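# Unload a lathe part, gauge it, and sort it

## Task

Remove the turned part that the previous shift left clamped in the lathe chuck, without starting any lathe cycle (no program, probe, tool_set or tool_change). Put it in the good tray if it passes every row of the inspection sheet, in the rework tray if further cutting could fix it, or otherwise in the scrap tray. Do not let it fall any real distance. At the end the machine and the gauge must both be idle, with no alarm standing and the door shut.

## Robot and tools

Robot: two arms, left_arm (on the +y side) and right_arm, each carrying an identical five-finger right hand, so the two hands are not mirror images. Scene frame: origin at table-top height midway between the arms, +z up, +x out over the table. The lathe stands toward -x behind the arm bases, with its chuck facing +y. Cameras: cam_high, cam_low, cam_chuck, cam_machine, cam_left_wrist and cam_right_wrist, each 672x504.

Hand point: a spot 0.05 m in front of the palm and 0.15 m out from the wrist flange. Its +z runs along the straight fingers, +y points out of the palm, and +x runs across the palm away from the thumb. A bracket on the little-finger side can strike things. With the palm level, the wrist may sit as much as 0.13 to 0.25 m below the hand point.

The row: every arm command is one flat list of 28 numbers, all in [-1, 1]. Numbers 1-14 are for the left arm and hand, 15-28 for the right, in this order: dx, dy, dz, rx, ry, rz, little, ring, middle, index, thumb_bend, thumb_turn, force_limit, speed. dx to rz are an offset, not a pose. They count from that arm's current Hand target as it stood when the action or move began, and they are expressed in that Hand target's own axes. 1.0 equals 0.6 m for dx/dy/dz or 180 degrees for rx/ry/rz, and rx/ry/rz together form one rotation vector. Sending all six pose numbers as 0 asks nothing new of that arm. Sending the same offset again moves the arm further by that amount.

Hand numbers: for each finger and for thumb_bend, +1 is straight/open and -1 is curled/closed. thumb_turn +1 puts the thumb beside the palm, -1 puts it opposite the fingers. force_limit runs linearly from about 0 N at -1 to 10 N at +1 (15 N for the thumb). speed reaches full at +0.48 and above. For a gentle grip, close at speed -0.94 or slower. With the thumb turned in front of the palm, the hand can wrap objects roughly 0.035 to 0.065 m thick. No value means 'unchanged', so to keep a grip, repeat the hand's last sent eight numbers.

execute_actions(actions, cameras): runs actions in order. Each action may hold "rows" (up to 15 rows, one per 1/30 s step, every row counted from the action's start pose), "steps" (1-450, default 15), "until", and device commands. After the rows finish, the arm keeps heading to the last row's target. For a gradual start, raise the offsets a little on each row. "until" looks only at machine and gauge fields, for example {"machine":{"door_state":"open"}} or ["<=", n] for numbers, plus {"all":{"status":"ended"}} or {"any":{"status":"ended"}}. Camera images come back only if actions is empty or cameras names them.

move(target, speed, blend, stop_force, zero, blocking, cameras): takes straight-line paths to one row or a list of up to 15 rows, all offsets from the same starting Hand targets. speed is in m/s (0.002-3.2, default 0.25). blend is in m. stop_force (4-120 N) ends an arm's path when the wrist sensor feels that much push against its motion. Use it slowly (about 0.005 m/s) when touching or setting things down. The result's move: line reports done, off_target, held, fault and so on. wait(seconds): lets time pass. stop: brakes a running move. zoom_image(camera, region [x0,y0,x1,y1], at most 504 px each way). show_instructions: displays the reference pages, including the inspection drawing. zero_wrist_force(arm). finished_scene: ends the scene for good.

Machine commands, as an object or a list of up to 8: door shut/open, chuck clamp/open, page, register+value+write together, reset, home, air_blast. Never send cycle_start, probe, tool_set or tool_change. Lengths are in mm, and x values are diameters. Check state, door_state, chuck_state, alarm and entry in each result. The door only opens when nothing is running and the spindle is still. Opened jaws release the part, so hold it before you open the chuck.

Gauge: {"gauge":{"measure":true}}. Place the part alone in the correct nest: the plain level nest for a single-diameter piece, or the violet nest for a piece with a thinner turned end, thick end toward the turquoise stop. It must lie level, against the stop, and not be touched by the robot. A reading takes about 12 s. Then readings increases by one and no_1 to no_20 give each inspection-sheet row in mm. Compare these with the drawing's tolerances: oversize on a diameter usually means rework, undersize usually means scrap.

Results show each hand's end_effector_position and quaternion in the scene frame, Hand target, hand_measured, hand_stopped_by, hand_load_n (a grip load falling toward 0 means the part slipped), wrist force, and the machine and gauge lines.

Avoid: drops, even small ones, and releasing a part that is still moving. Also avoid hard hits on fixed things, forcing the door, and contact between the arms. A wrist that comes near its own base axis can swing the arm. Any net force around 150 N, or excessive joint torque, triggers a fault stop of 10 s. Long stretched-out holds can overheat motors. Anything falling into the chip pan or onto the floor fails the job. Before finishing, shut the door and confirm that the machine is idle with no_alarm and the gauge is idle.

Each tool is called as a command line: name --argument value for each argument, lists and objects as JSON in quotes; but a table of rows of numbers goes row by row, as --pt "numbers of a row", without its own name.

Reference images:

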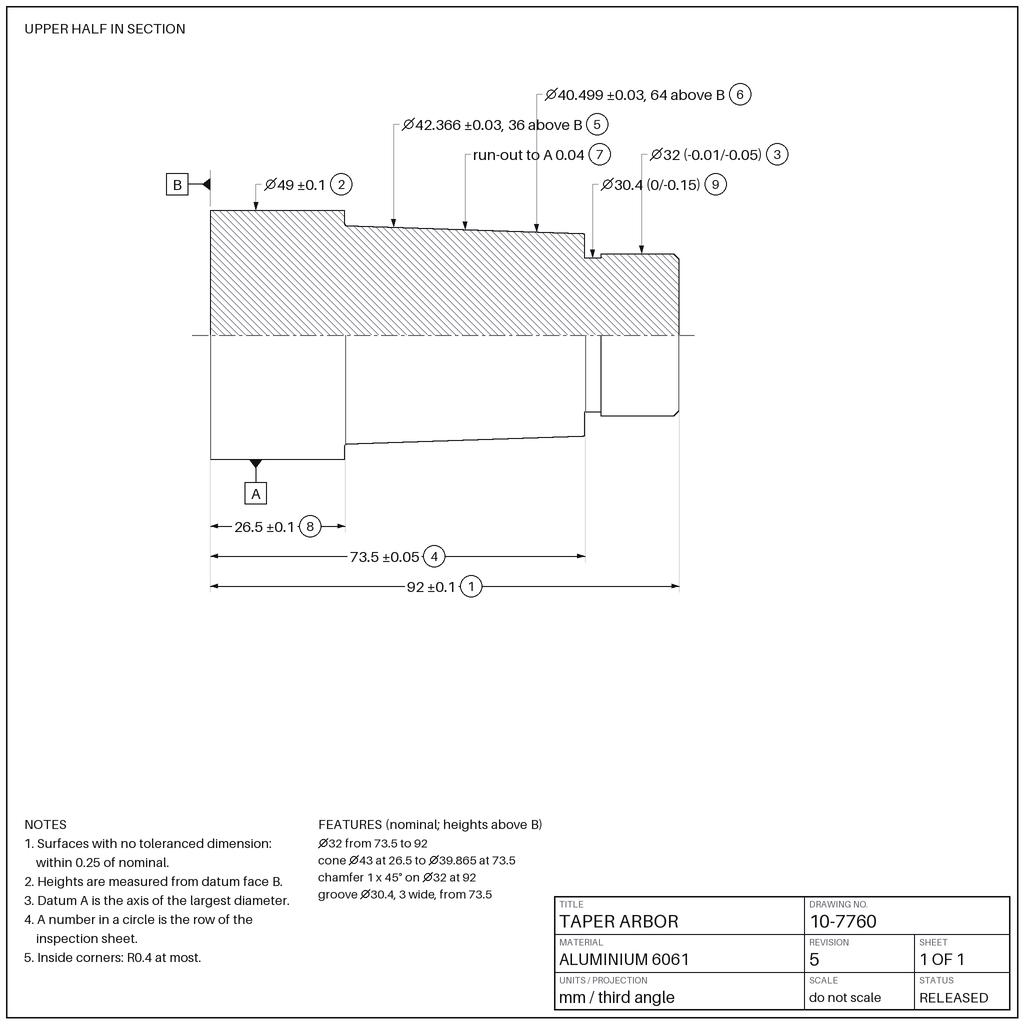

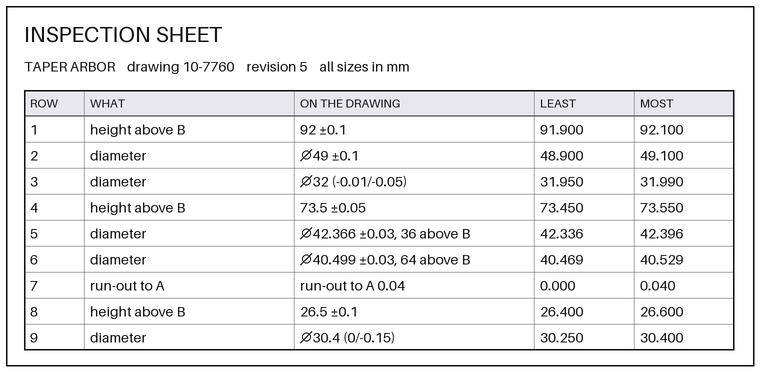

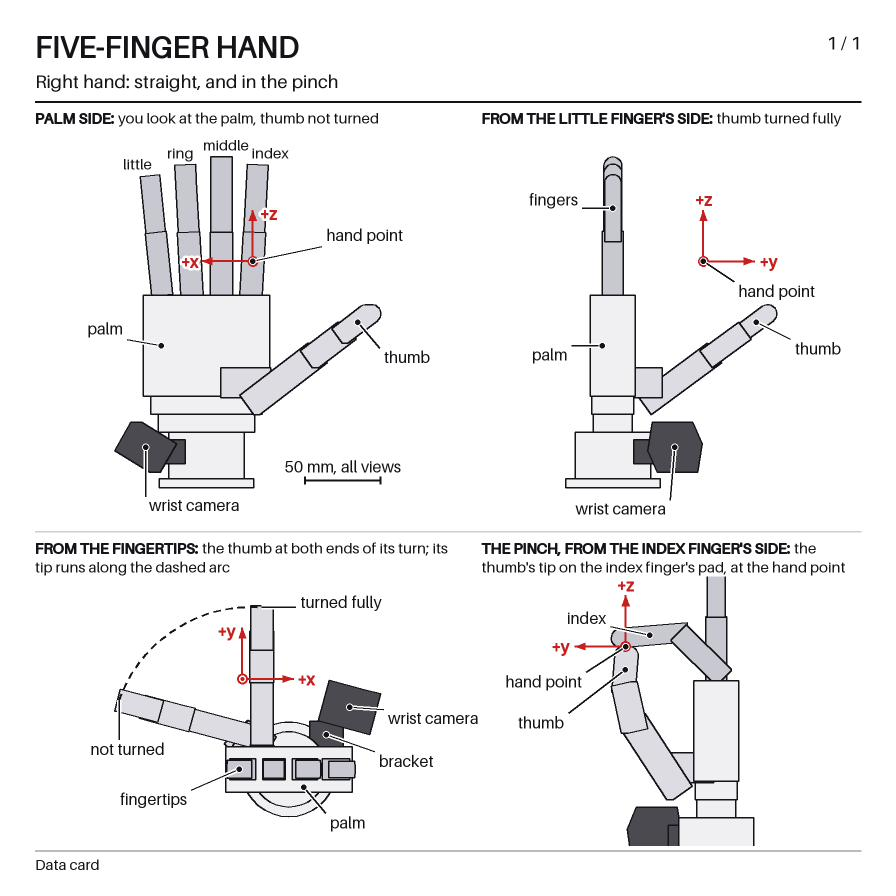

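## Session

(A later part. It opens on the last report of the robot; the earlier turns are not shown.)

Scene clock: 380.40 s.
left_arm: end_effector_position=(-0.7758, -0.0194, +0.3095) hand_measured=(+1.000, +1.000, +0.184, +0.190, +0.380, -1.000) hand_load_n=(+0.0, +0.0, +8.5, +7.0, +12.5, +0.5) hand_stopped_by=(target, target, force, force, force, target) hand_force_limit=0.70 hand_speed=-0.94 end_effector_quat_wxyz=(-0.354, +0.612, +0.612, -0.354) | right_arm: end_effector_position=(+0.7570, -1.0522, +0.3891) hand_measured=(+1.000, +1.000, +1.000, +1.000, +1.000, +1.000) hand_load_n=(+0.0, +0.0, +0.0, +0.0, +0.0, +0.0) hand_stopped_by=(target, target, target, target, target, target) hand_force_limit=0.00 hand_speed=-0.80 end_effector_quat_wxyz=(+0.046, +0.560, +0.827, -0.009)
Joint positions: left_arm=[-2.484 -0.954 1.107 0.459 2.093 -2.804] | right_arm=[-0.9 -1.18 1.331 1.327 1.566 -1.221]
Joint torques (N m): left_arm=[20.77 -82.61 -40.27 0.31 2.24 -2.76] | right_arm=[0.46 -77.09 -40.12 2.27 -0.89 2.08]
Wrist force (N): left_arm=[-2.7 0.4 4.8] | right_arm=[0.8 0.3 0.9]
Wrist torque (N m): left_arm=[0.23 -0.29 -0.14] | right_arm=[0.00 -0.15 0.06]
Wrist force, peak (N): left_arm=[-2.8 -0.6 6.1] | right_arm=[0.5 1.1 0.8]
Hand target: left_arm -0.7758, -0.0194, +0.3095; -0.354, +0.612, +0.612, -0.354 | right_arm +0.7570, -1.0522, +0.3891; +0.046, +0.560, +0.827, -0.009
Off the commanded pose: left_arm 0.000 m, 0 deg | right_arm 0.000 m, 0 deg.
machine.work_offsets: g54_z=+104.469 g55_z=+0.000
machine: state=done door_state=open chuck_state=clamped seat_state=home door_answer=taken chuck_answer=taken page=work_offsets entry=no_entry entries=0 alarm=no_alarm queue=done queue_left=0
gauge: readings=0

execute_actions --actions '[{"machine":{"chuck":"open"},"steps":75}]' --cameras '["cam_left_wrist","cam_chuck"]'

zoom_image --camera "cam_chuck" --region '[260, 160, 500, 400]'

Scene clock: 385.23 s.
left_arm: end_effector_position=(-0.7758, -0.0194, +0.3095) hand_measured=(+1.000, +1.000, +0.184, +0.190, +0.380, -1.000) hand_load_n=(+0.0, +0.0, +7.5, +7.0, +12.5, +0.5) hand_stopped_by=(target, target, force, force, force, target) hand_force_limit=0.70 hand_speed=-0.94 end_effector_quat_wxyz=(-0.354, +0.612, +0.612, -0.354) | right_arm: end_effector_position=(+0.7570, -1.0522, +0.3891) hand_measured=(+1.000, +1.000, +1.000, +1.000, +1.000, +1.000) hand_load_n=(+0.0, +0.0, +0.0, +0.0, +0.0, +0.0) hand_stopped_by=(target, target, target, target, target, target) hand_force_limit=0.00 hand_speed=-0.80 end_effector_quat_wxyz=(+0.046, +0.560, +0.827, -0.009)
Joint positions: left_arm=[-2.484 -0.954 1.107 0.459 2.093 -2.804] | right_arm=[-0.9 -1.18 1.331 1.327 1.566 -1.221]
Joint torques (N m): left_arm=[18.54 -89.36 -43.8 0.73 1.77 -2.72] | right_arm=[-1.09 -78.05 -40.61 2.35 -1.14 2.22]
Wrist force (N): left_arm=[0.7 3.2 2.2] | right_arm=[0.8 0.1 0.4]
Wrist torque (N m): left_arm=[0.05 -0.16 -0.10] | right_arm=[-0.01 -0.12 0.06]
Wrist force, peak (N): left_arm=[-2.7 0.6 4.9] | right_arm=[0.6 0.6 1.1]
Hand target: left_arm -0.7758, -0.0194, +0.3095; -0.354, +0.612, +0.612, -0.354 | right_arm +0.7570, -1.0522, +0.3891; +0.046, +0.560, +0.827, -0.009
Off the commanded pose: left_arm 0.000 m, 0 deg | right_arm 0.000 m, 0 deg.
machine.work_offsets: g54_z=+104.469 g55_z=+0.000
machine: state=idle door_state=open chuck_state=open seat_state=home door_answer=taken chuck_answer=taken page=work_offsets entry=no_entry entries=0 alarm=no_alarm queue=done queue_left=0
gauge: readings=0
cam_left_wrist: T_world_to_cam=[[0.47832, 0.27094, -0.83534, 0.63436], [0.59062, -0.8032, 0.07768, 0.40957], [-0.6499, -0.53052, -0.54422, -0.23187]] pos_world=[-0.69603, 0.03408, 0.37191]
Images, in order (width x height): cam_chuck 672x504, cam_left_wrist 672x504.

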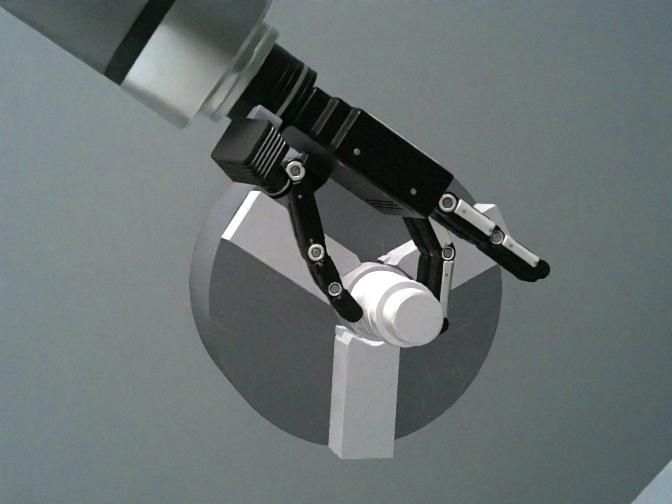

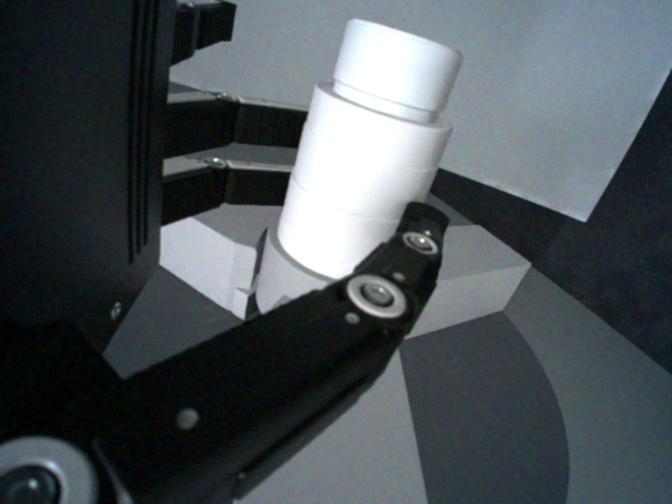

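Scaled by 2.100 from the camera's image (finer frame: 960x720).

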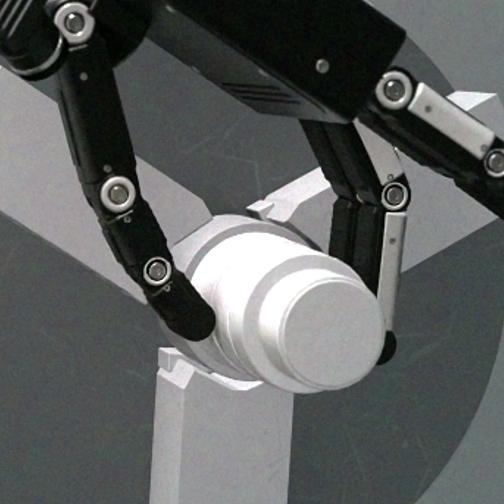

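move --pt "0.075 0 0 0 0 0 1 1 -0.3 -0.3 -0.35 -1 0.7 -0.94 0 0 0 0 0 0 1 1 1 1 1 1 0 -0.8" --pt "0.0823 0.1953 -0.7067 0 0 0 1 1 -0.3 -0.3 -0.35 -1 0.7 -0.94 0 0 0 0 0 0 1 1 1 1 1 1 0 -0.8" --blend '[0.008, 0]' --speed '[0.04, 0.2]' --cameras '["cam_left_wrist","cam_chuck","cam_machine"]'

Scene clock: 399.37 s.
left_arm: end_effector_position=(-0.3499, +0.0299, +0.4192) hand_measured=(+1.000, +1.000, +0.184, +0.190, +0.380, -1.000) hand_load_n=(-0.5, +0.0, +7.0, +7.0, +12.5, +1.0) hand_stopped_by=(target, target, force, force, force, target) hand_force_limit=0.70 hand_speed=-0.94 end_effector_quat_wxyz=(-0.354, +0.612, +0.612, -0.354) | right_arm: end_effector_position=(+0.7570, -1.0522, +0.3891) hand_measured=(+1.000, +1.000, +1.000, +1.000, +1.000, +1.000) hand_load_n=(+0.0, +0.0, +0.0, +0.0, +0.0, +0.0) hand_stopped_by=(target, target, target, target, target, target) hand_force_limit=0.00 hand_speed=-0.80 end_effector_quat_wxyz=(+0.046, +0.560, +0.827, -0.009)
Joint positions: left_arm=[-2.101 -1.399 1.57 0.642 2.386 -2.486] | right_arm=[-0.9 -1.18 1.331 1.327 1.566 -1.221]
Joint torques (N m): left_arm=[21.02 -62.88 -34.69 4.24 3.04 2.76] | right_arm=[-0.12 -76.69 -40.52 2.27 -1.03 2]
Wrist force (N): left_arm=[-0.1 2.2 1.6] | right_arm=[0.1 0.6 0.4]
Wrist torque (N m): left_arm=[-0.06 -0.06 -0.12] | right_arm=[0.07 -0.02 0.03]
Wrist force, peak (N): left_arm=[1.3 2.5 3.9] | right_arm=[0.9 0.1 1.1]
Hand target: left_arm -0.3497, +0.0298, +0.4192; -0.354, +0.612, +0.612, -0.354 | right_arm +0.7570, -1.0522, +0.3891; +0.046, +0.560, +0.827, -0.009
Off the commanded pose: left_arm 0.000 m, 0 deg | right_arm 0.000 m, 0 deg.
machine.work_offsets: g54_z=+104.469 g55_z=+0.000
machine: state=idle door_state=open chuck_state=open seat_state=open door_answer=taken chuck_answer=taken page=work_offsets entry=no_entry entries=0 alarm=no_alarm queue=done queue_left=0
gauge: readings=0
move: done
cam_left_wrist: T_world_to_cam=[[0.47828, 0.271, -0.83535, 0.50882], [0.59066, -0.80318, 0.07761, 0.18915], [-0.6499, -0.53052, -0.54422, 0.13072]] pos_world=[-0.27013, 0.08338, 0.48151]
Images, in order (width x height): cam_chuck 672x504, cam_machine 672x504, cam_left_wrist 672x504.

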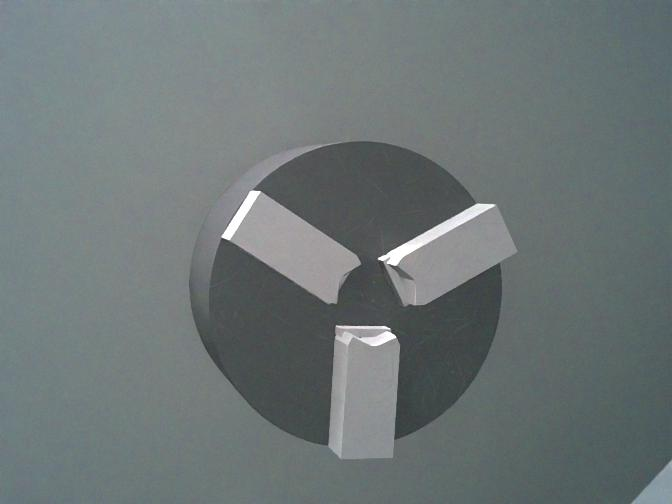

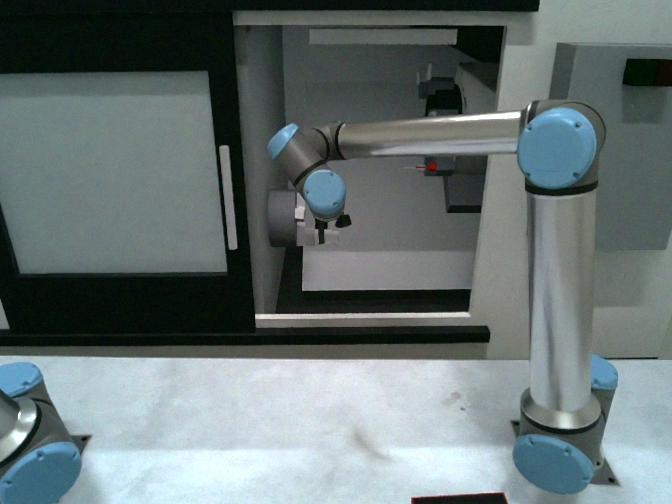

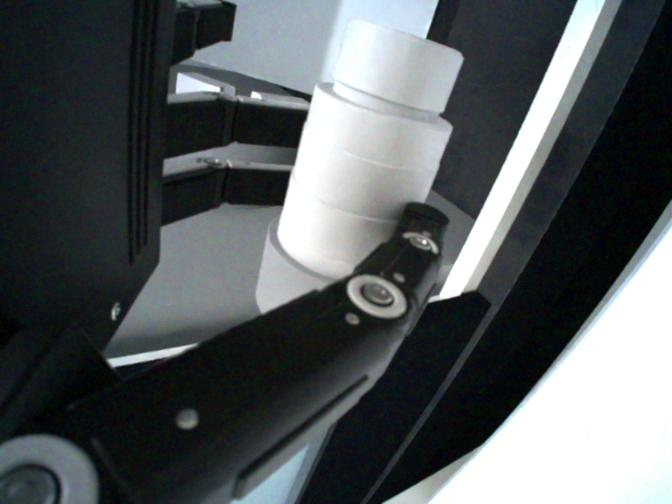

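move --pt "-0.183 0.232 -0.501 0 -0.433 -0.25 1 1 -0.3 -0.3 -0.35 -1 0.7 -0.94 0 0 0 0 0 0 1 1 1 1 1 1 0 -0.8" --pt "-0.133 0.5 -0.866 0 -0.7217 -0.4167 1 1 -0.3 -0.3 -0.35 -1 0.7 -0.94 0 0 0 0 0 0 1 1 1 1 1 1 0 -0.8" --blend '[0.1, 0]' --speed 0.3

Scene clock: 422.53 s.
left_arm: end_effector_position=(+0.2502, -0.0501, +0.4181) hand_measured=(+1.000, +1.000, +0.184, +0.190, +0.380, -1.000) hand_load_n=(-0.5, +0.0, +7.0, +7.0, +12.5, +1.0) hand_stopped_by=(target, target, force, force, force, target) hand_force_limit=0.70 hand_speed=-0.94 end_effector_quat_wxyz=(+0.249, -0.433, +0.750, -0.433) | right_arm: end_effector_position=(+0.7570, -1.0522, +0.3891) hand_measured=(+1.000, +1.000, +1.000, +1.000, +1.000, +1.000) hand_load_n=(+0.0, -0.5, +0.0, +0.0, +0.0, +0.0) hand_stopped_by=(target, target, target, target, target, target) hand_force_limit=0.00 hand_speed=-0.80 end_effector_quat_wxyz=(+0.046, +0.560, +0.827, -0.009)
Joint positions: left_arm=[-1.747 -1.336 1.543 0.888 0.599 -4.155] | right_arm=[-0.9 -1.18 1.331 1.327 1.566 -1.221]
Joint torques (N m): left_arm=[17.95 -48.62 -58.25 5.46 -5.22 -3.18] | right_arm=[-1.73 -76.69 -39.81 2.19 -1.36 2.3]
Wrist force (N): left_arm=[0.5 3.3 2.1] | right_arm=[0.2 0.5 0.6]
Wrist torque (N m): left_arm=[0.08 -0.18 0.06] | right_arm=[0.04 -0.05 0.03]
Wrist force, peak (N): left_arm=[0.6 3.7 1.7] | right_arm=[1.0 0.6 0.9]
Hand target: left_arm +0.2502, -0.0501, +0.4181; +0.249, -0.433, +0.750, -0.433 | right_arm +0.7570, -1.0522, +0.3891; +0.046, +0.560, +0.827, -0.009
Off the commanded pose: left_arm 0.000 m, 0 deg | right_arm 0.000 m, 0 deg.
machine.work_offsets: g54_z=+104.469 g55_z=+0.000
machine: state=idle door_state=open chuck_state=open seat_state=open door_answer=taken chuck_answer=taken page=work_offsets entry=no_entry entries=0 alarm=no_alarm queue=done queue_left=0
gauge: readings=0
move: done

move --target '[-0.371,0.0082,0.246,0,-0.1443,-0.0833,1,1,-0.3,-0.3,-0.35,-1,0.7,-0.94,0,0,0,0,0,0,1,1,1,1,1,1,0,-0.8]' --speed 0.25

execute_actions --actions '[{"machine":{"door":"shut"},"steps":5}]' --cameras '["cam_left_wrist","cam_low","cam_high"]'

zoom_image --camera "cam_left_wrist" --region '[400, 0, 672, 260]'

zoom_image --camera "cam_low" --region '[400, 130, 580, 330]'

Scene clock: 432.70 s.
left_arm: end_effector_position=(+0.4698, +0.0799, +0.3396) hand_measured=(+1.000, +1.000, +0.184, +0.190, +0.380, -1.000) hand_load_n=(+0.0, +0.0, +7.0, +7.0, +12.0, +1.0) hand_stopped_by=(target, target, force, force, force, target) hand_force_limit=0.70 hand_speed=-0.94 end_effector_quat_wxyz=(-0.353, +0.612, -0.613, +0.353) | right_arm: end_effector_position=(+0.7570, -1.0522, +0.3891) hand_measured=(+1.000, +1.000, +1.000, +1.000, +1.000, +1.000) hand_load_n=(+0.0, +0.0, +0.0, +0.0, -0.5, +0.0) hand_stopped_by=(target, target, target, target, target, target) hand_force_limit=0.00 hand_speed=-0.80 end_effector_quat_wxyz=(+0.046, +0.560, +0.827, -0.009)
Joint positions: left_arm=[-1.405 -1.231 1.604 0.992 0.538 -4.474] | right_arm=[-0.9 -1.18 1.331 1.327 1.566 -1.221]
Joint torques (N m): left_arm=[22.38 -45.17 -54.17 4.98 -6.06 -2.53] | right_arm=[-0.84 -76.93 -40.03 2.35 -1.07 2.16]
Wrist force (N): left_arm=[0.4 3.2 2.2] | right_arm=[0.1 0.2 0.7]
Wrist torque (N m): left_arm=[0.08 -0.18 0.05] | right_arm=[-0.01 -0.03 0.02]
Wrist force, peak (N): left_arm=[-0.6 2.6 4.1] | right_arm=[0.4 0.8 1.1]
Hand target: left_arm +0.4700, +0.0800, +0.3396; -0.353, +0.613, -0.613, +0.353 | right_arm +0.7570, -1.0522, +0.3891; +0.046, +0.560, +0.827, -0.009
Off the commanded pose: left_arm 0.000 m, 0 deg | right_arm 0.000 m, 0 deg.
machine.work_offsets: g54_z=+104.469 g55_z=+0.000
machine: state=idle door_state=open chuck_state=open seat_state=open door_answer=taken chuck_answer=taken page=work_offsets entry=no_entry entries=0 alarm=no_alarm queue=done queue_left=0
gauge: readings=0
move: done

Scene clock: 433.07 s.
left_arm: end_effector_position=(+0.4699, +0.0800, +0.3396) hand_measured=(+1.000, +1.000, +0.184, +0.190, +0.380, -1.000) hand_load_n=(+0.0, +0.0, +7.0, +7.0, +12.5, +1.0) hand_stopped_by=(target, target, force, force, force, target) hand_force_limit=0.70 hand_speed=-0.94 end_effector_quat_wxyz=(-0.353, +0.613, -0.613, +0.353) | right_arm: end_effector_position=(+0.7570, -1.0522, +0.3891) hand_measured=(+1.000, +1.000, +1.000, +1.000, +1.000, +1.000) hand_load_n=(+0.0, +0.0, +0.0, +0.0, +0.0, +0.0) hand_stopped_by=(target, target, target, target, target, target) hand_force_limit=0.00 hand_speed=-0.80 end_effector_quat_wxyz=(+0.046, +0.560, +0.827, -0.009)
Joint positions: left_arm=[-1.405 -1.231 1.604 0.992 0.538 -4.474] | right_arm=[-0.9 -1.18 1.331 1.327 1.566 -1.221]
Joint torques (N m): left_arm=[21.43 -47.66 -55.07 6.18 -5.68 -2.65] | right_arm=[-1.42 -78.5 -40.56 2.18 -1.21 2.17]
Wrist force (N): left_arm=[0.3 3.0 2.1] | right_arm=[0.5 0.5 0.1]
Wrist torque (N m): left_arm=[0.06 -0.16 0.04] | right_arm=[0.07 -0.07 0.05]
Wrist force, peak (N): left_arm=[0.3 3.4 2.4] | right_arm=[0.2 0.7 0.9]
Hand target: left_arm +0.4700, +0.0800, +0.3396; -0.353, +0.613, -0.613, +0.353 | right_arm +0.7570, -1.0522, +0.3891; +0.046, +0.560, +0.827, -0.009
Off the commanded pose: left_arm 0.000 m, 0 deg | right_arm 0.000 m, 0 deg.
machine.work_offsets: g54_z=+104.469 g55_z=+0.000
machine: state=idle door_state=between chuck_state=open seat_state=open door_answer=taken chuck_answer=taken page=work_offsets entry=no_entry entries=0 alarm=no_alarm queue=running queue_left=0
gauge: readings=0
cam_left_wrist: T_world_to_cam=[[-0.48147, -0.27064, -0.83363, 0.5305], [-0.59028, 0.8032, 0.08016, 0.17699], [0.64788, 0.53067, -0.54648, -0.04711]] pos_world=[0.39042, 0.02642, 0.40231]
Images, in order (width x height): cam_high 672x504, cam_low 672x504, cam_left_wrist 672x504.

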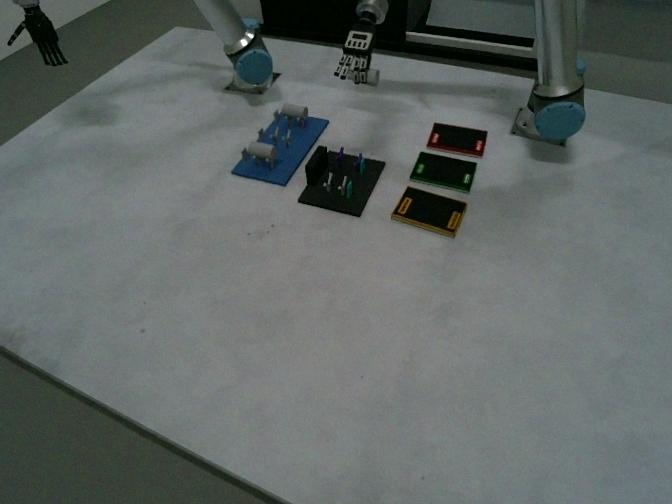

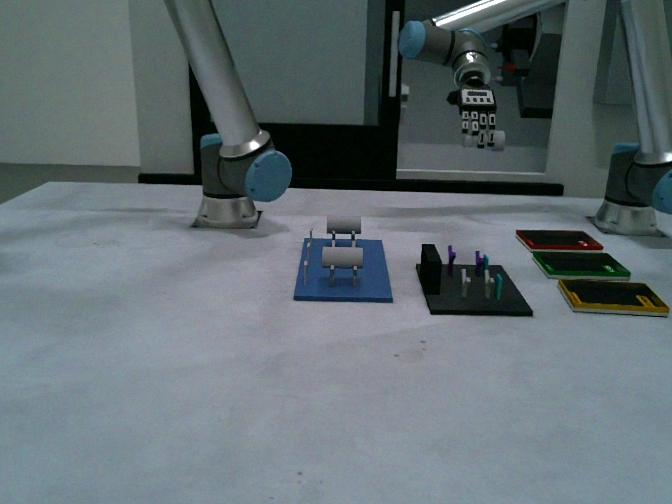

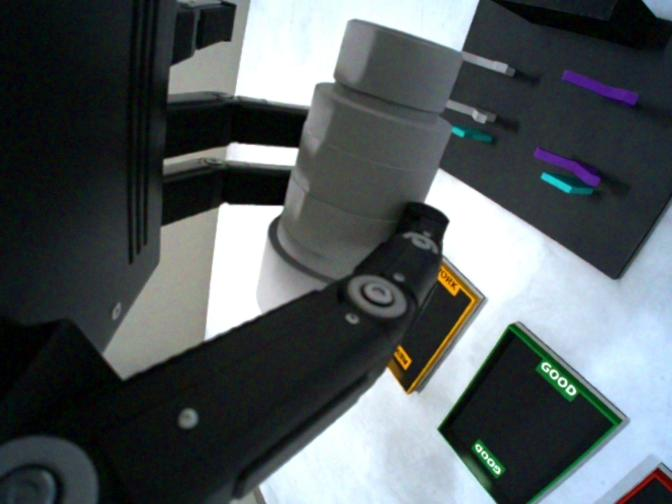

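Scaled by 1.853 from the camera's image (finer frame: 960x720).

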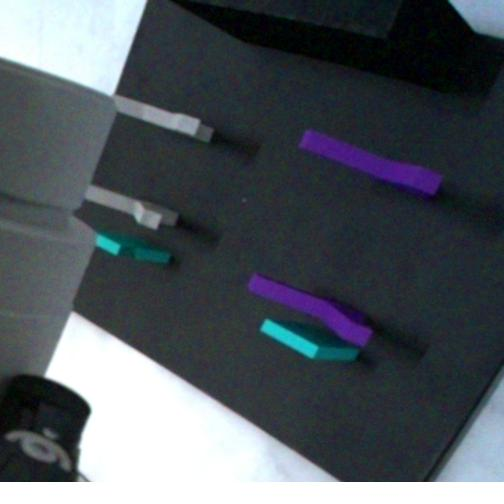

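Scaled by 2.520 from the camera's image (finer frame: 960x720).

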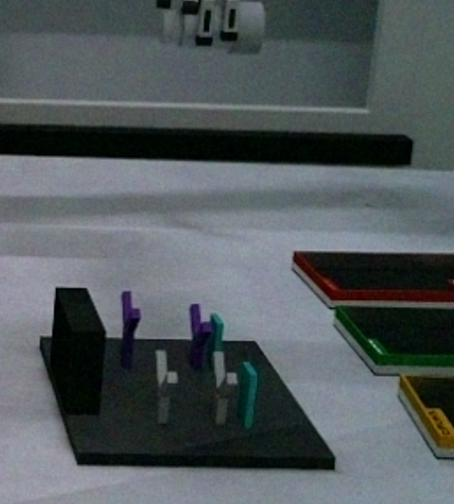

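move --target '[0.0633,0.2472,0.264,0.0556,-0.0162,-0.0076,1,1,-0.3,-0.3,-0.35,-1,0.7,-0.94,0,0,0,0,0,0,1,1,1,1,1,1,0,-0.8]' --speed 0.2 --cameras '["cam_left_wrist","cam_low","cam_high"]'

zoom_image --camera "cam_left_wrist" --region '[160, 0, 660, 330]'

zoom_image --camera "cam_low" --region '[400, 180, 560, 330]'

zoom_image --camera "cam_high" --region '[280, 100, 420, 230]'

Scene clock: 481.90 s.
left_arm: end_effector_position=(+0.5325, +0.0421, +0.1319) hand_measured=(+1.000, +1.000, +0.184, +0.190, +0.380, -1.000) hand_load_n=(+0.0, +0.0, +7.0, +6.5, +12.5, +1.0) hand_stopped_by=(target, target, force, force, force, target) hand_force_limit=0.70 hand_speed=-0.94 end_effector_quat_wxyz=(-0.416, +0.596, -0.563, +0.394) | right_arm: end_effector_position=(+0.7570, -1.0522, +0.3891) hand_measured=(+1.000, +1.000, +1.000, +1.000, +1.000, +1.000) hand_load_n=(+0.0, -0.5, +0.0, +0.0, +0.0, +0.0) hand_stopped_by=(target, target, target, target, target, target) hand_force_limit=0.00 hand_speed=-0.80 end_effector_quat_wxyz=(+0.046, +0.560, +0.827, -0.009)
Joint positions: left_arm=[-1.362 -0.949 1.641 0.593 0.366 -4.407] | right_arm=[-0.9 -1.18 1.331 1.327 1.566 -1.221]
Joint torques (N m): left_arm=[21.28 -60.49 -46.92 1.51 -6.17 2.28] | right_arm=[-0.41 -77.44 -40.42 2.1 -1.48 2.11]
Wrist force (N): left_arm=[0.3 3.6 1.4] | right_arm=[0.1 0.5 0.1]
Wrist torque (N m): left_arm=[0.10 -0.20 -0.10] | right_arm=[0.07 -0.02 0.03]
Wrist force, peak (N): left_arm=[0.6 4.9 2.3] | right_arm=[1.2 1.0 0.4]
Hand target: left_arm +0.5326, +0.0420, +0.1318; -0.416, +0.596, -0.563, +0.394 | right_arm +0.7570, -1.0522, +0.3891; +0.046, +0.560, +0.827, -0.009
Off the commanded pose: left_arm 0.000 m, 0 deg | right_arm 0.000 m, 0 deg.
machine.work_offsets: g54_z=+104.469 g55_z=+0.000
machine: state=idle door_state=shut chuck_state=open seat_state=open door_answer=taken chuck_answer=taken page=work_offsets entry=no_entry entries=0 alarm=no_alarm queue=done queue_left=0
gauge: readings=0
move: done
cam_left_wrist: T_world_to_cam=[[-0.31359, -0.28871, -0.9046, 0.29798], [-0.63937, 0.76854, -0.02364, 0.30224], [0.70205, 0.57096, -0.4256, -0.22751]] pos_world=[0.44641, -0.01635, 0.17987]
Images, in order (width x height): cam_high 672x504, cam_low 672x504, cam_left_wrist 672x504.

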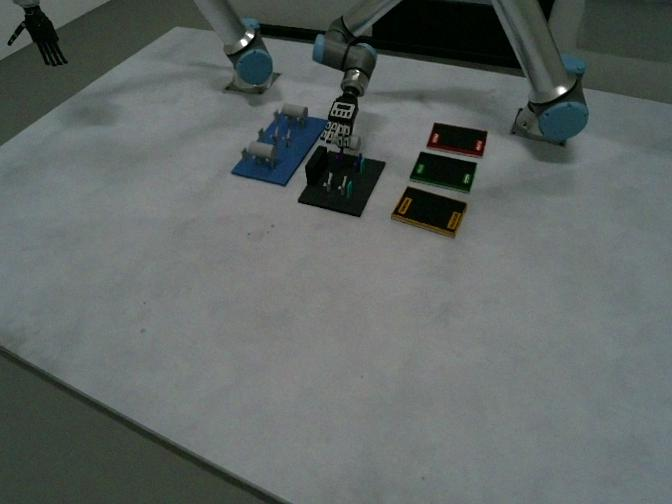

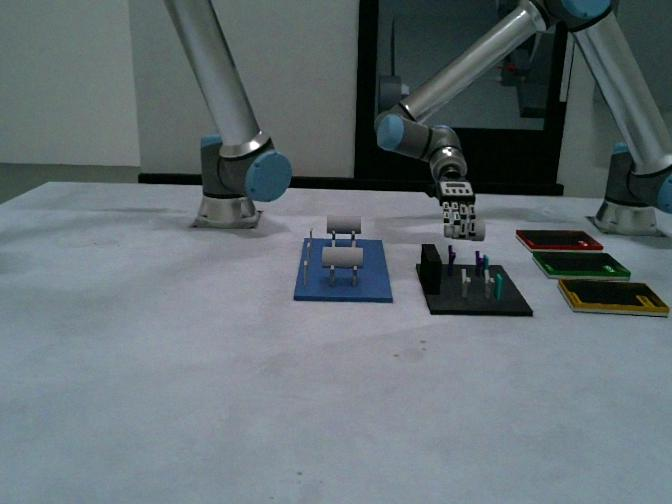

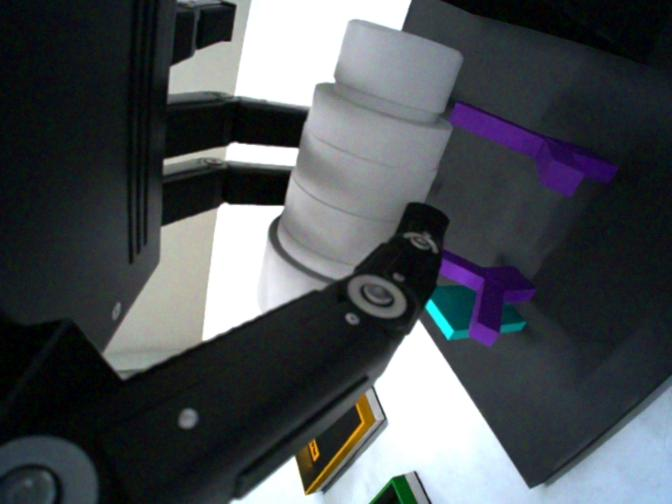

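Scaled by 1.008 from the camera's image (finer frame: 960x720).

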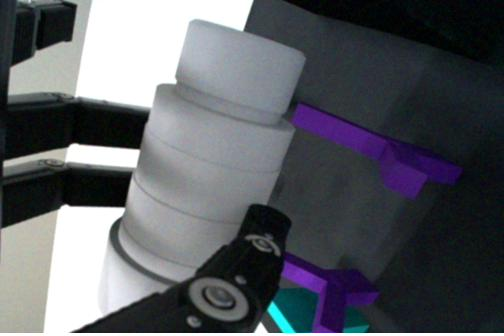

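Scaled by 3.150 from the camera's image (finer frame: 960x720).

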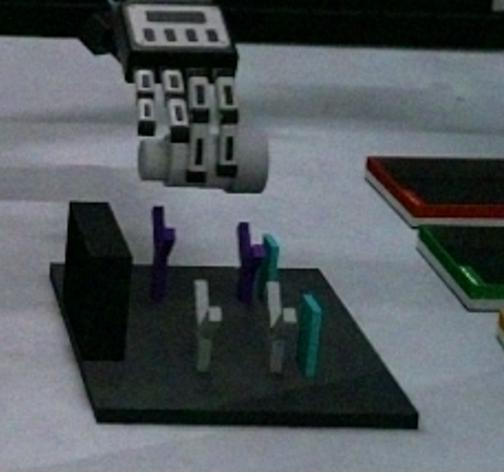

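Scaled by 3.600 from the camera's image (finer frame: 960x720).

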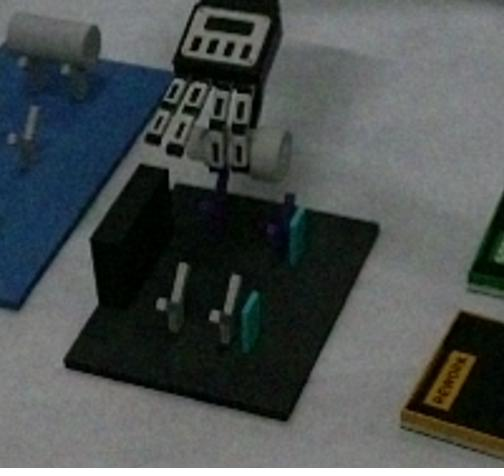

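zoom_image --camera "cam_left_wrist" --region '[400, 60, 660, 370]'

Scaled by 1.626 from the camera's image (finer frame: 960x720).

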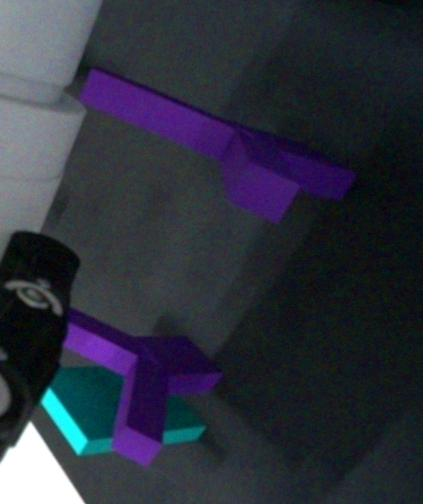

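zoom_image --camera "cam_left_wrist" --region '[410, 200, 550, 360]'

zoom_image --camera "cam_low" --region '[430, 215, 510, 315]'

Scaled by 3.150 from the camera's image (finer frame: 960x720).

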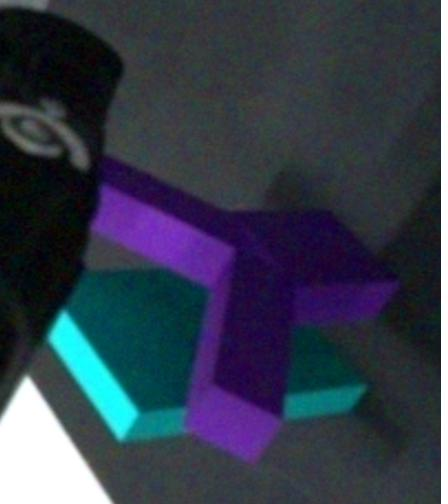

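Scaled by 5.040 from the camera's image (finer frame: 960x720).

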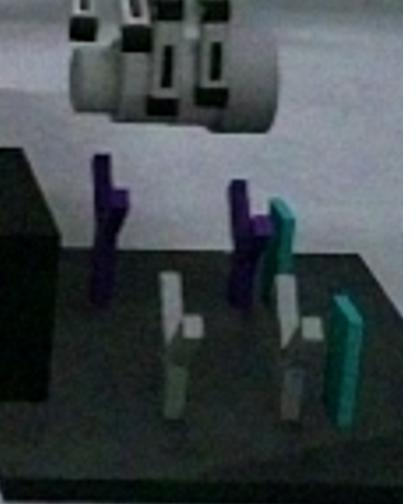

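move --target '[0.0004,0.0598,0.029,0,0,0,1,1,-0.3,-0.3,-0.35,-1,0.7,-0.94,0,0,0,0,0,0,1,1,1,1,1,1,0,-0.8]' --speed 0.05 --stop_force 8 --cameras '["cam_left_wrist","cam_low"]'

zoom_image --camera "cam_low" --region '[430, 215, 510, 315]'

zoom_image --camera "cam_left_wrist" --region '[260, 0, 560, 350]'

Scene clock: 557.73 s.
left_arm: end_effector_position=(+0.5366, +0.0420, +0.0921) hand_measured=(+1.000, +1.000, +0.184, +0.190, +0.380, -1.000) hand_load_n=(+0.0, +0.0, +5.0, +7.0, +12.5, +2.5) hand_stopped_by=(target, target, force, force, force, target) hand_force_limit=0.70 hand_speed=-0.94 end_effector_quat_wxyz=(-0.416, +0.596, -0.563, +0.394) | right_arm: end_effector_position=(+0.7570, -1.0522, +0.3891) hand_measured=(+1.000, +1.000, +1.000, +1.000, +1.000, +1.000) hand_load_n=(+0.0, +0.0, +0.0, +0.0, -0.5, +0.0) hand_stopped_by=(target, target, target, target, target, target) hand_force_limit=0.00 hand_speed=-0.80 end_effector_quat_wxyz=(+0.046, +0.560, +0.827, -0.009)
Joint positions: left_arm=[-1.356 -0.906 1.65 0.526 0.368 -4.392] | right_arm=[-0.9 -1.18 1.331 1.327 1.566 -1.221]
Joint torques (N m): left_arm=[23.06 -58.92 -19.51 1.05 -0.33 2.66] | right_arm=[-1.82 -77.6 -39.72 2.03 -1.52 2.23]
Wrist force (N): left_arm=[-0.7 2.0 -1.0] | right_arm=[0.2 0.2 0.6]
Wrist torque (N m): left_arm=[0.08 -0.21 -0.10] | right_arm=[0.00 -0.04 0.02]
Wrist force, peak (N): left_arm=[0.6 3.7 2.0] | right_arm=[0.5 1.1 0.9]
Hand target: left_arm +0.5366, +0.0420, +0.0921; -0.416, +0.596, -0.563, +0.394 | right_arm +0.7570, -1.0522, +0.3891; +0.046, +0.560, +0.827, -0.009
Off the commanded pose: left_arm 0.000 m, 0 deg | right_arm 0.000 m, 0 deg.
machine.work_offsets: g54_z=+104.469 g55_z=+0.000
machine: state=idle door_state=shut chuck_state=open seat_state=open door_answer=taken chuck_answer=taken page=work_offsets entry=no_entry entries=0 alarm=no_alarm queue=done queue_left=0
gauge: readings=0
move: done
cam_left_wrist: T_world_to_cam=[[-0.31361, -0.28873, -0.90459, 0.26324], [-0.63932, 0.76858, -0.02368, 0.30398], [0.70209, 0.5709, -0.42562, -0.24729]] pos_world=[0.45051, -0.01645, 0.14007]
Images, in order (width x height): cam_low 672x504, cam_left_wrist 672x504.

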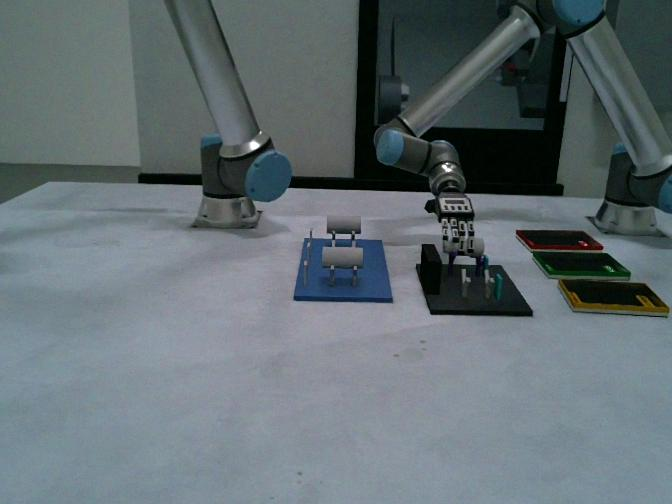

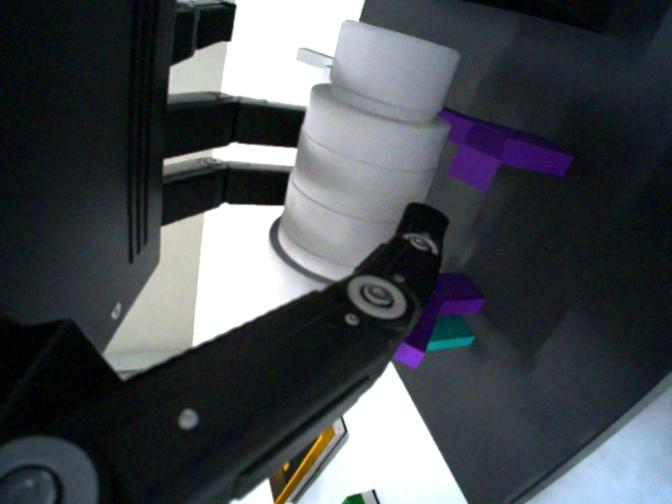

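Scaled by 5.040 from the camera's image (finer frame: 960x720).

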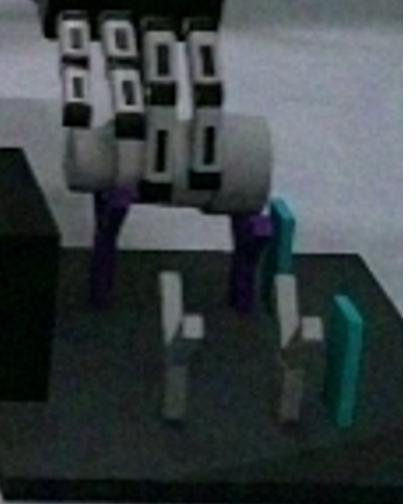

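Scaled by 1.440 from the camera's image (finer frame: 960x720).

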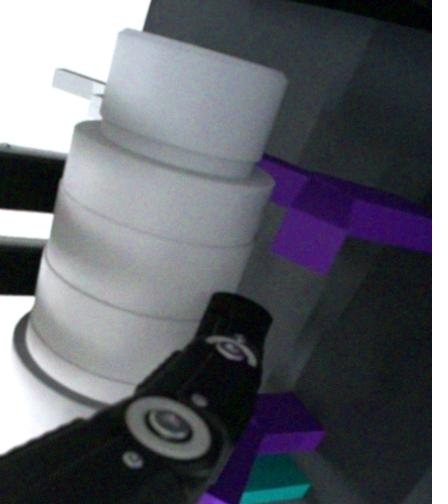

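move --target '[-0.0052,-0.0065,-0.0065,0,0,0,1,1,-0.3,-0.3,-0.35,-1,0.7,-0.94,0,0,0,0,0,0,1,1,1,1,1,1,0,-0.8]' --speed 0.03 --cameras '["cam_left_wrist","cam_low", "cam_high"]'

zoom_image --camera "cam_high" --region '[300, 110, 400, 210]'

zoom_image --camera "cam_low" --region '[430, 215, 510, 315]'

Scene clock: 573.57 s.
left_arm: end_effector_position=(+0.5342, +0.0450, +0.0970) hand_measured=(+1.000, +1.000, +0.184, +0.190, +0.380, -1.000) hand_load_n=(+0.0, +0.0, +6.5, +7.0, +12.5, +0.5) hand_stopped_by=(target, target, force, force, force, target) hand_force_limit=0.70 hand_speed=-0.94 end_effector_quat_wxyz=(-0.416, +0.596, -0.563, +0.394) | right_arm: end_effector_position=(+0.7570, -1.0522, +0.3891) hand_measured=(+1.000, +1.000, +1.000, +1.000, +1.000, +1.000) hand_load_n=(+0.0, +0.0, +0.0, +0.0, +0.0, +0.0) hand_stopped_by=(target, target, target, target, target, target) hand_force_limit=0.00 hand_speed=-0.80 end_effector_quat_wxyz=(+0.046, +0.560, +0.827, -0.009)
Joint positions: left_arm=[-1.359 -0.915 1.657 0.535 0.367 -4.399] | right_arm=[-0.9 -1.18 1.331 1.327 1.566 -1.221]
Joint torques (N m): left_arm=[-14.59 -85.34 -20.85 5.04 -5.71 -3.06] | right_arm=[-1.24 -78.54 -40.56 1.8 -1.48 2.25]
Wrist force (N): left_arm=[0.6 3.5 1.6] | right_arm=[0.0 0.3 0.4]
Wrist torque (N m): left_arm=[0.09 -0.27 0.08] | right_arm=[0.02 -0.01 0.03]
Wrist force, peak (N): left_arm=[0.5 3.9 2.2] | right_arm=[0.4 1.0 1.1]
Hand target: left_arm +0.5341, +0.0450, +0.0971; -0.416, +0.596, -0.563, +0.394 | right_arm +0.7570, -1.0522, +0.3891; +0.046, +0.560, +0.827, -0.009
Off the commanded pose: left_arm 0.000 m, 0 deg | right_arm 0.000 m, 0 deg.
machine.work_offsets: g54_z=+104.469 g55_z=+0.000
machine: state=idle door_state=shut chuck_state=open seat_state=open door_answer=taken chuck_answer=taken page=work_offsets entry=no_entry entries=0 alarm=no_alarm queue=done queue_left=0
gauge: readings=0
move: done
cam_left_wrist: T_world_to_cam=[[-0.31352, -0.28866, -0.90464, 0.26767], [-0.63937, 0.76854, -0.02365, 0.30027], [0.70208, 0.57099, -0.42551, -0.24529]] pos_world=[0.44811, -0.01345, 0.14487]
Images, in order (width x height): cam_high 672x504, cam_low 672x504, cam_left_wrist 672x504.

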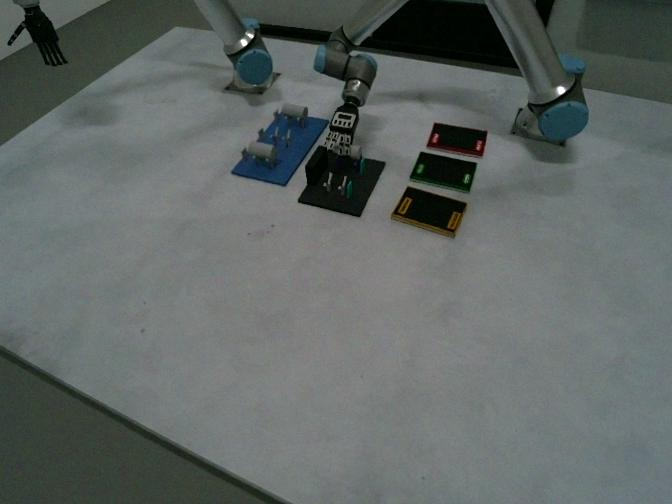

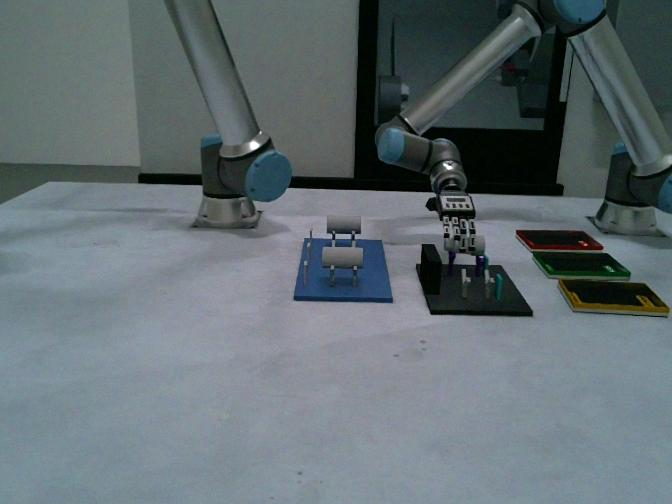

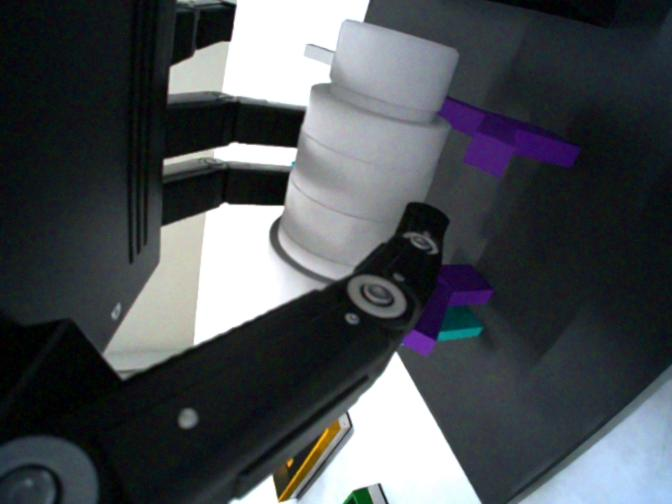

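Scaled by 5.040 from the camera's image (finer frame: 960x720).

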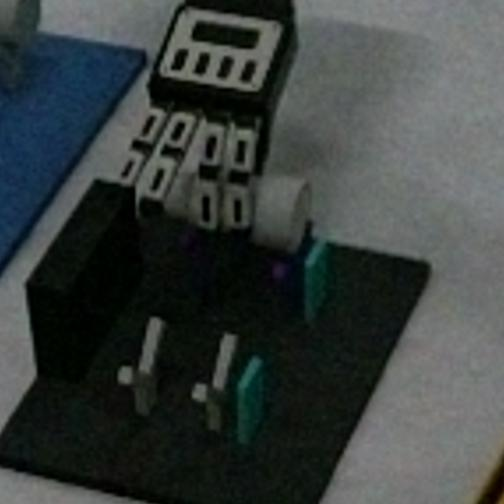

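Scaled by 5.040 from the camera's image (finer frame: 960x720).

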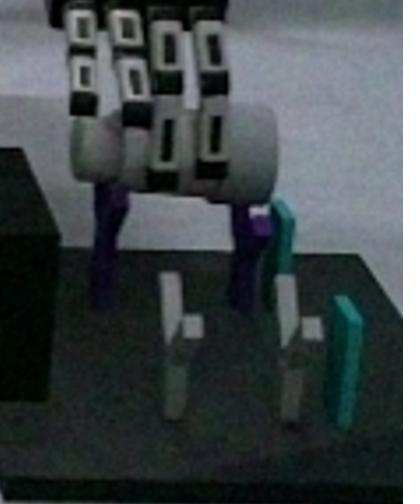

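move --target '[0,0.0125,0.0046,0,0,0,1,1,-0.3,-0.3,-0.35,-1,0.7,-0.94,0,0,0,0,0,0,1,1,1,1,1,1,0,-0.8]' --speed 0.01 --stop_force 4

Scene clock: 586.10 s.
left_arm: end_effector_position=(+0.5341, +0.0450, +0.0892) hand_measured=(+1.000, +1.000, +0.184, +0.190, +0.380, -1.000) hand_load_n=(-0.5, +0.0, +5.5, +7.0, +12.5, +2.0) hand_stopped_by=(target, target, force, force, force, target) hand_force_limit=0.70 hand_speed=-0.94 end_effector_quat_wxyz=(-0.416, +0.596, -0.563, +0.394) | right_arm: end_effector_position=(+0.7570, -1.0522, +0.3891) hand_measured=(+1.000, +1.000, +1.000, +1.000, +1.000, +1.000) hand_load_n=(+0.0, +0.0, +0.0, +0.0, +0.0, +0.0) hand_stopped_by=(target, target, target, target, target, target) hand_force_limit=0.00 hand_speed=-0.80 end_effector_quat_wxyz=(+0.046, +0.560, +0.827, -0.009)
Joint positions: left_arm=[-1.359 -0.906 1.66 0.524 0.367 -4.399] | right_arm=[-0.9 -1.18 1.331 1.327 1.566 -1.221]
Joint torques (N m): left_arm=[-6.69 -58.64 -19.16 1.2 -4.84 1.58] | right_arm=[-0.29 -77.37 -40.37 1.76 -1.24 2.05]
Wrist force (N): left_arm=[-0.6 1.7 -0.6] | right_arm=[0.2 0.3 0.8]
Wrist torque (N m): left_arm=[0.07 -0.22 0.05] | right_arm=[-0.01 -0.05 0.02]
Wrist force, peak (N): left_arm=[0.7 3.8 1.7] | right_arm=[0.6 0.5 1.3]
Hand target: left_arm +0.5341, +0.0450, +0.0892; -0.416, +0.596, -0.563, +0.394 | right_arm +0.7570, -1.0522, +0.3891; +0.046, +0.560, +0.827, -0.009
Off the commanded pose: left_arm 0.000 m, 0 deg | right_arm 0.000 m, 0 deg.
machine.work_offsets: g54_z=+104.469 g55_z=+0.000
machine: state=idle door_state=shut chuck_state=open seat_state=open door_answer=taken chuck_answer=taken page=work_offsets entry=no_entry entries=0 alarm=no_alarm queue=done queue_left=0
gauge: readings=0
move: done


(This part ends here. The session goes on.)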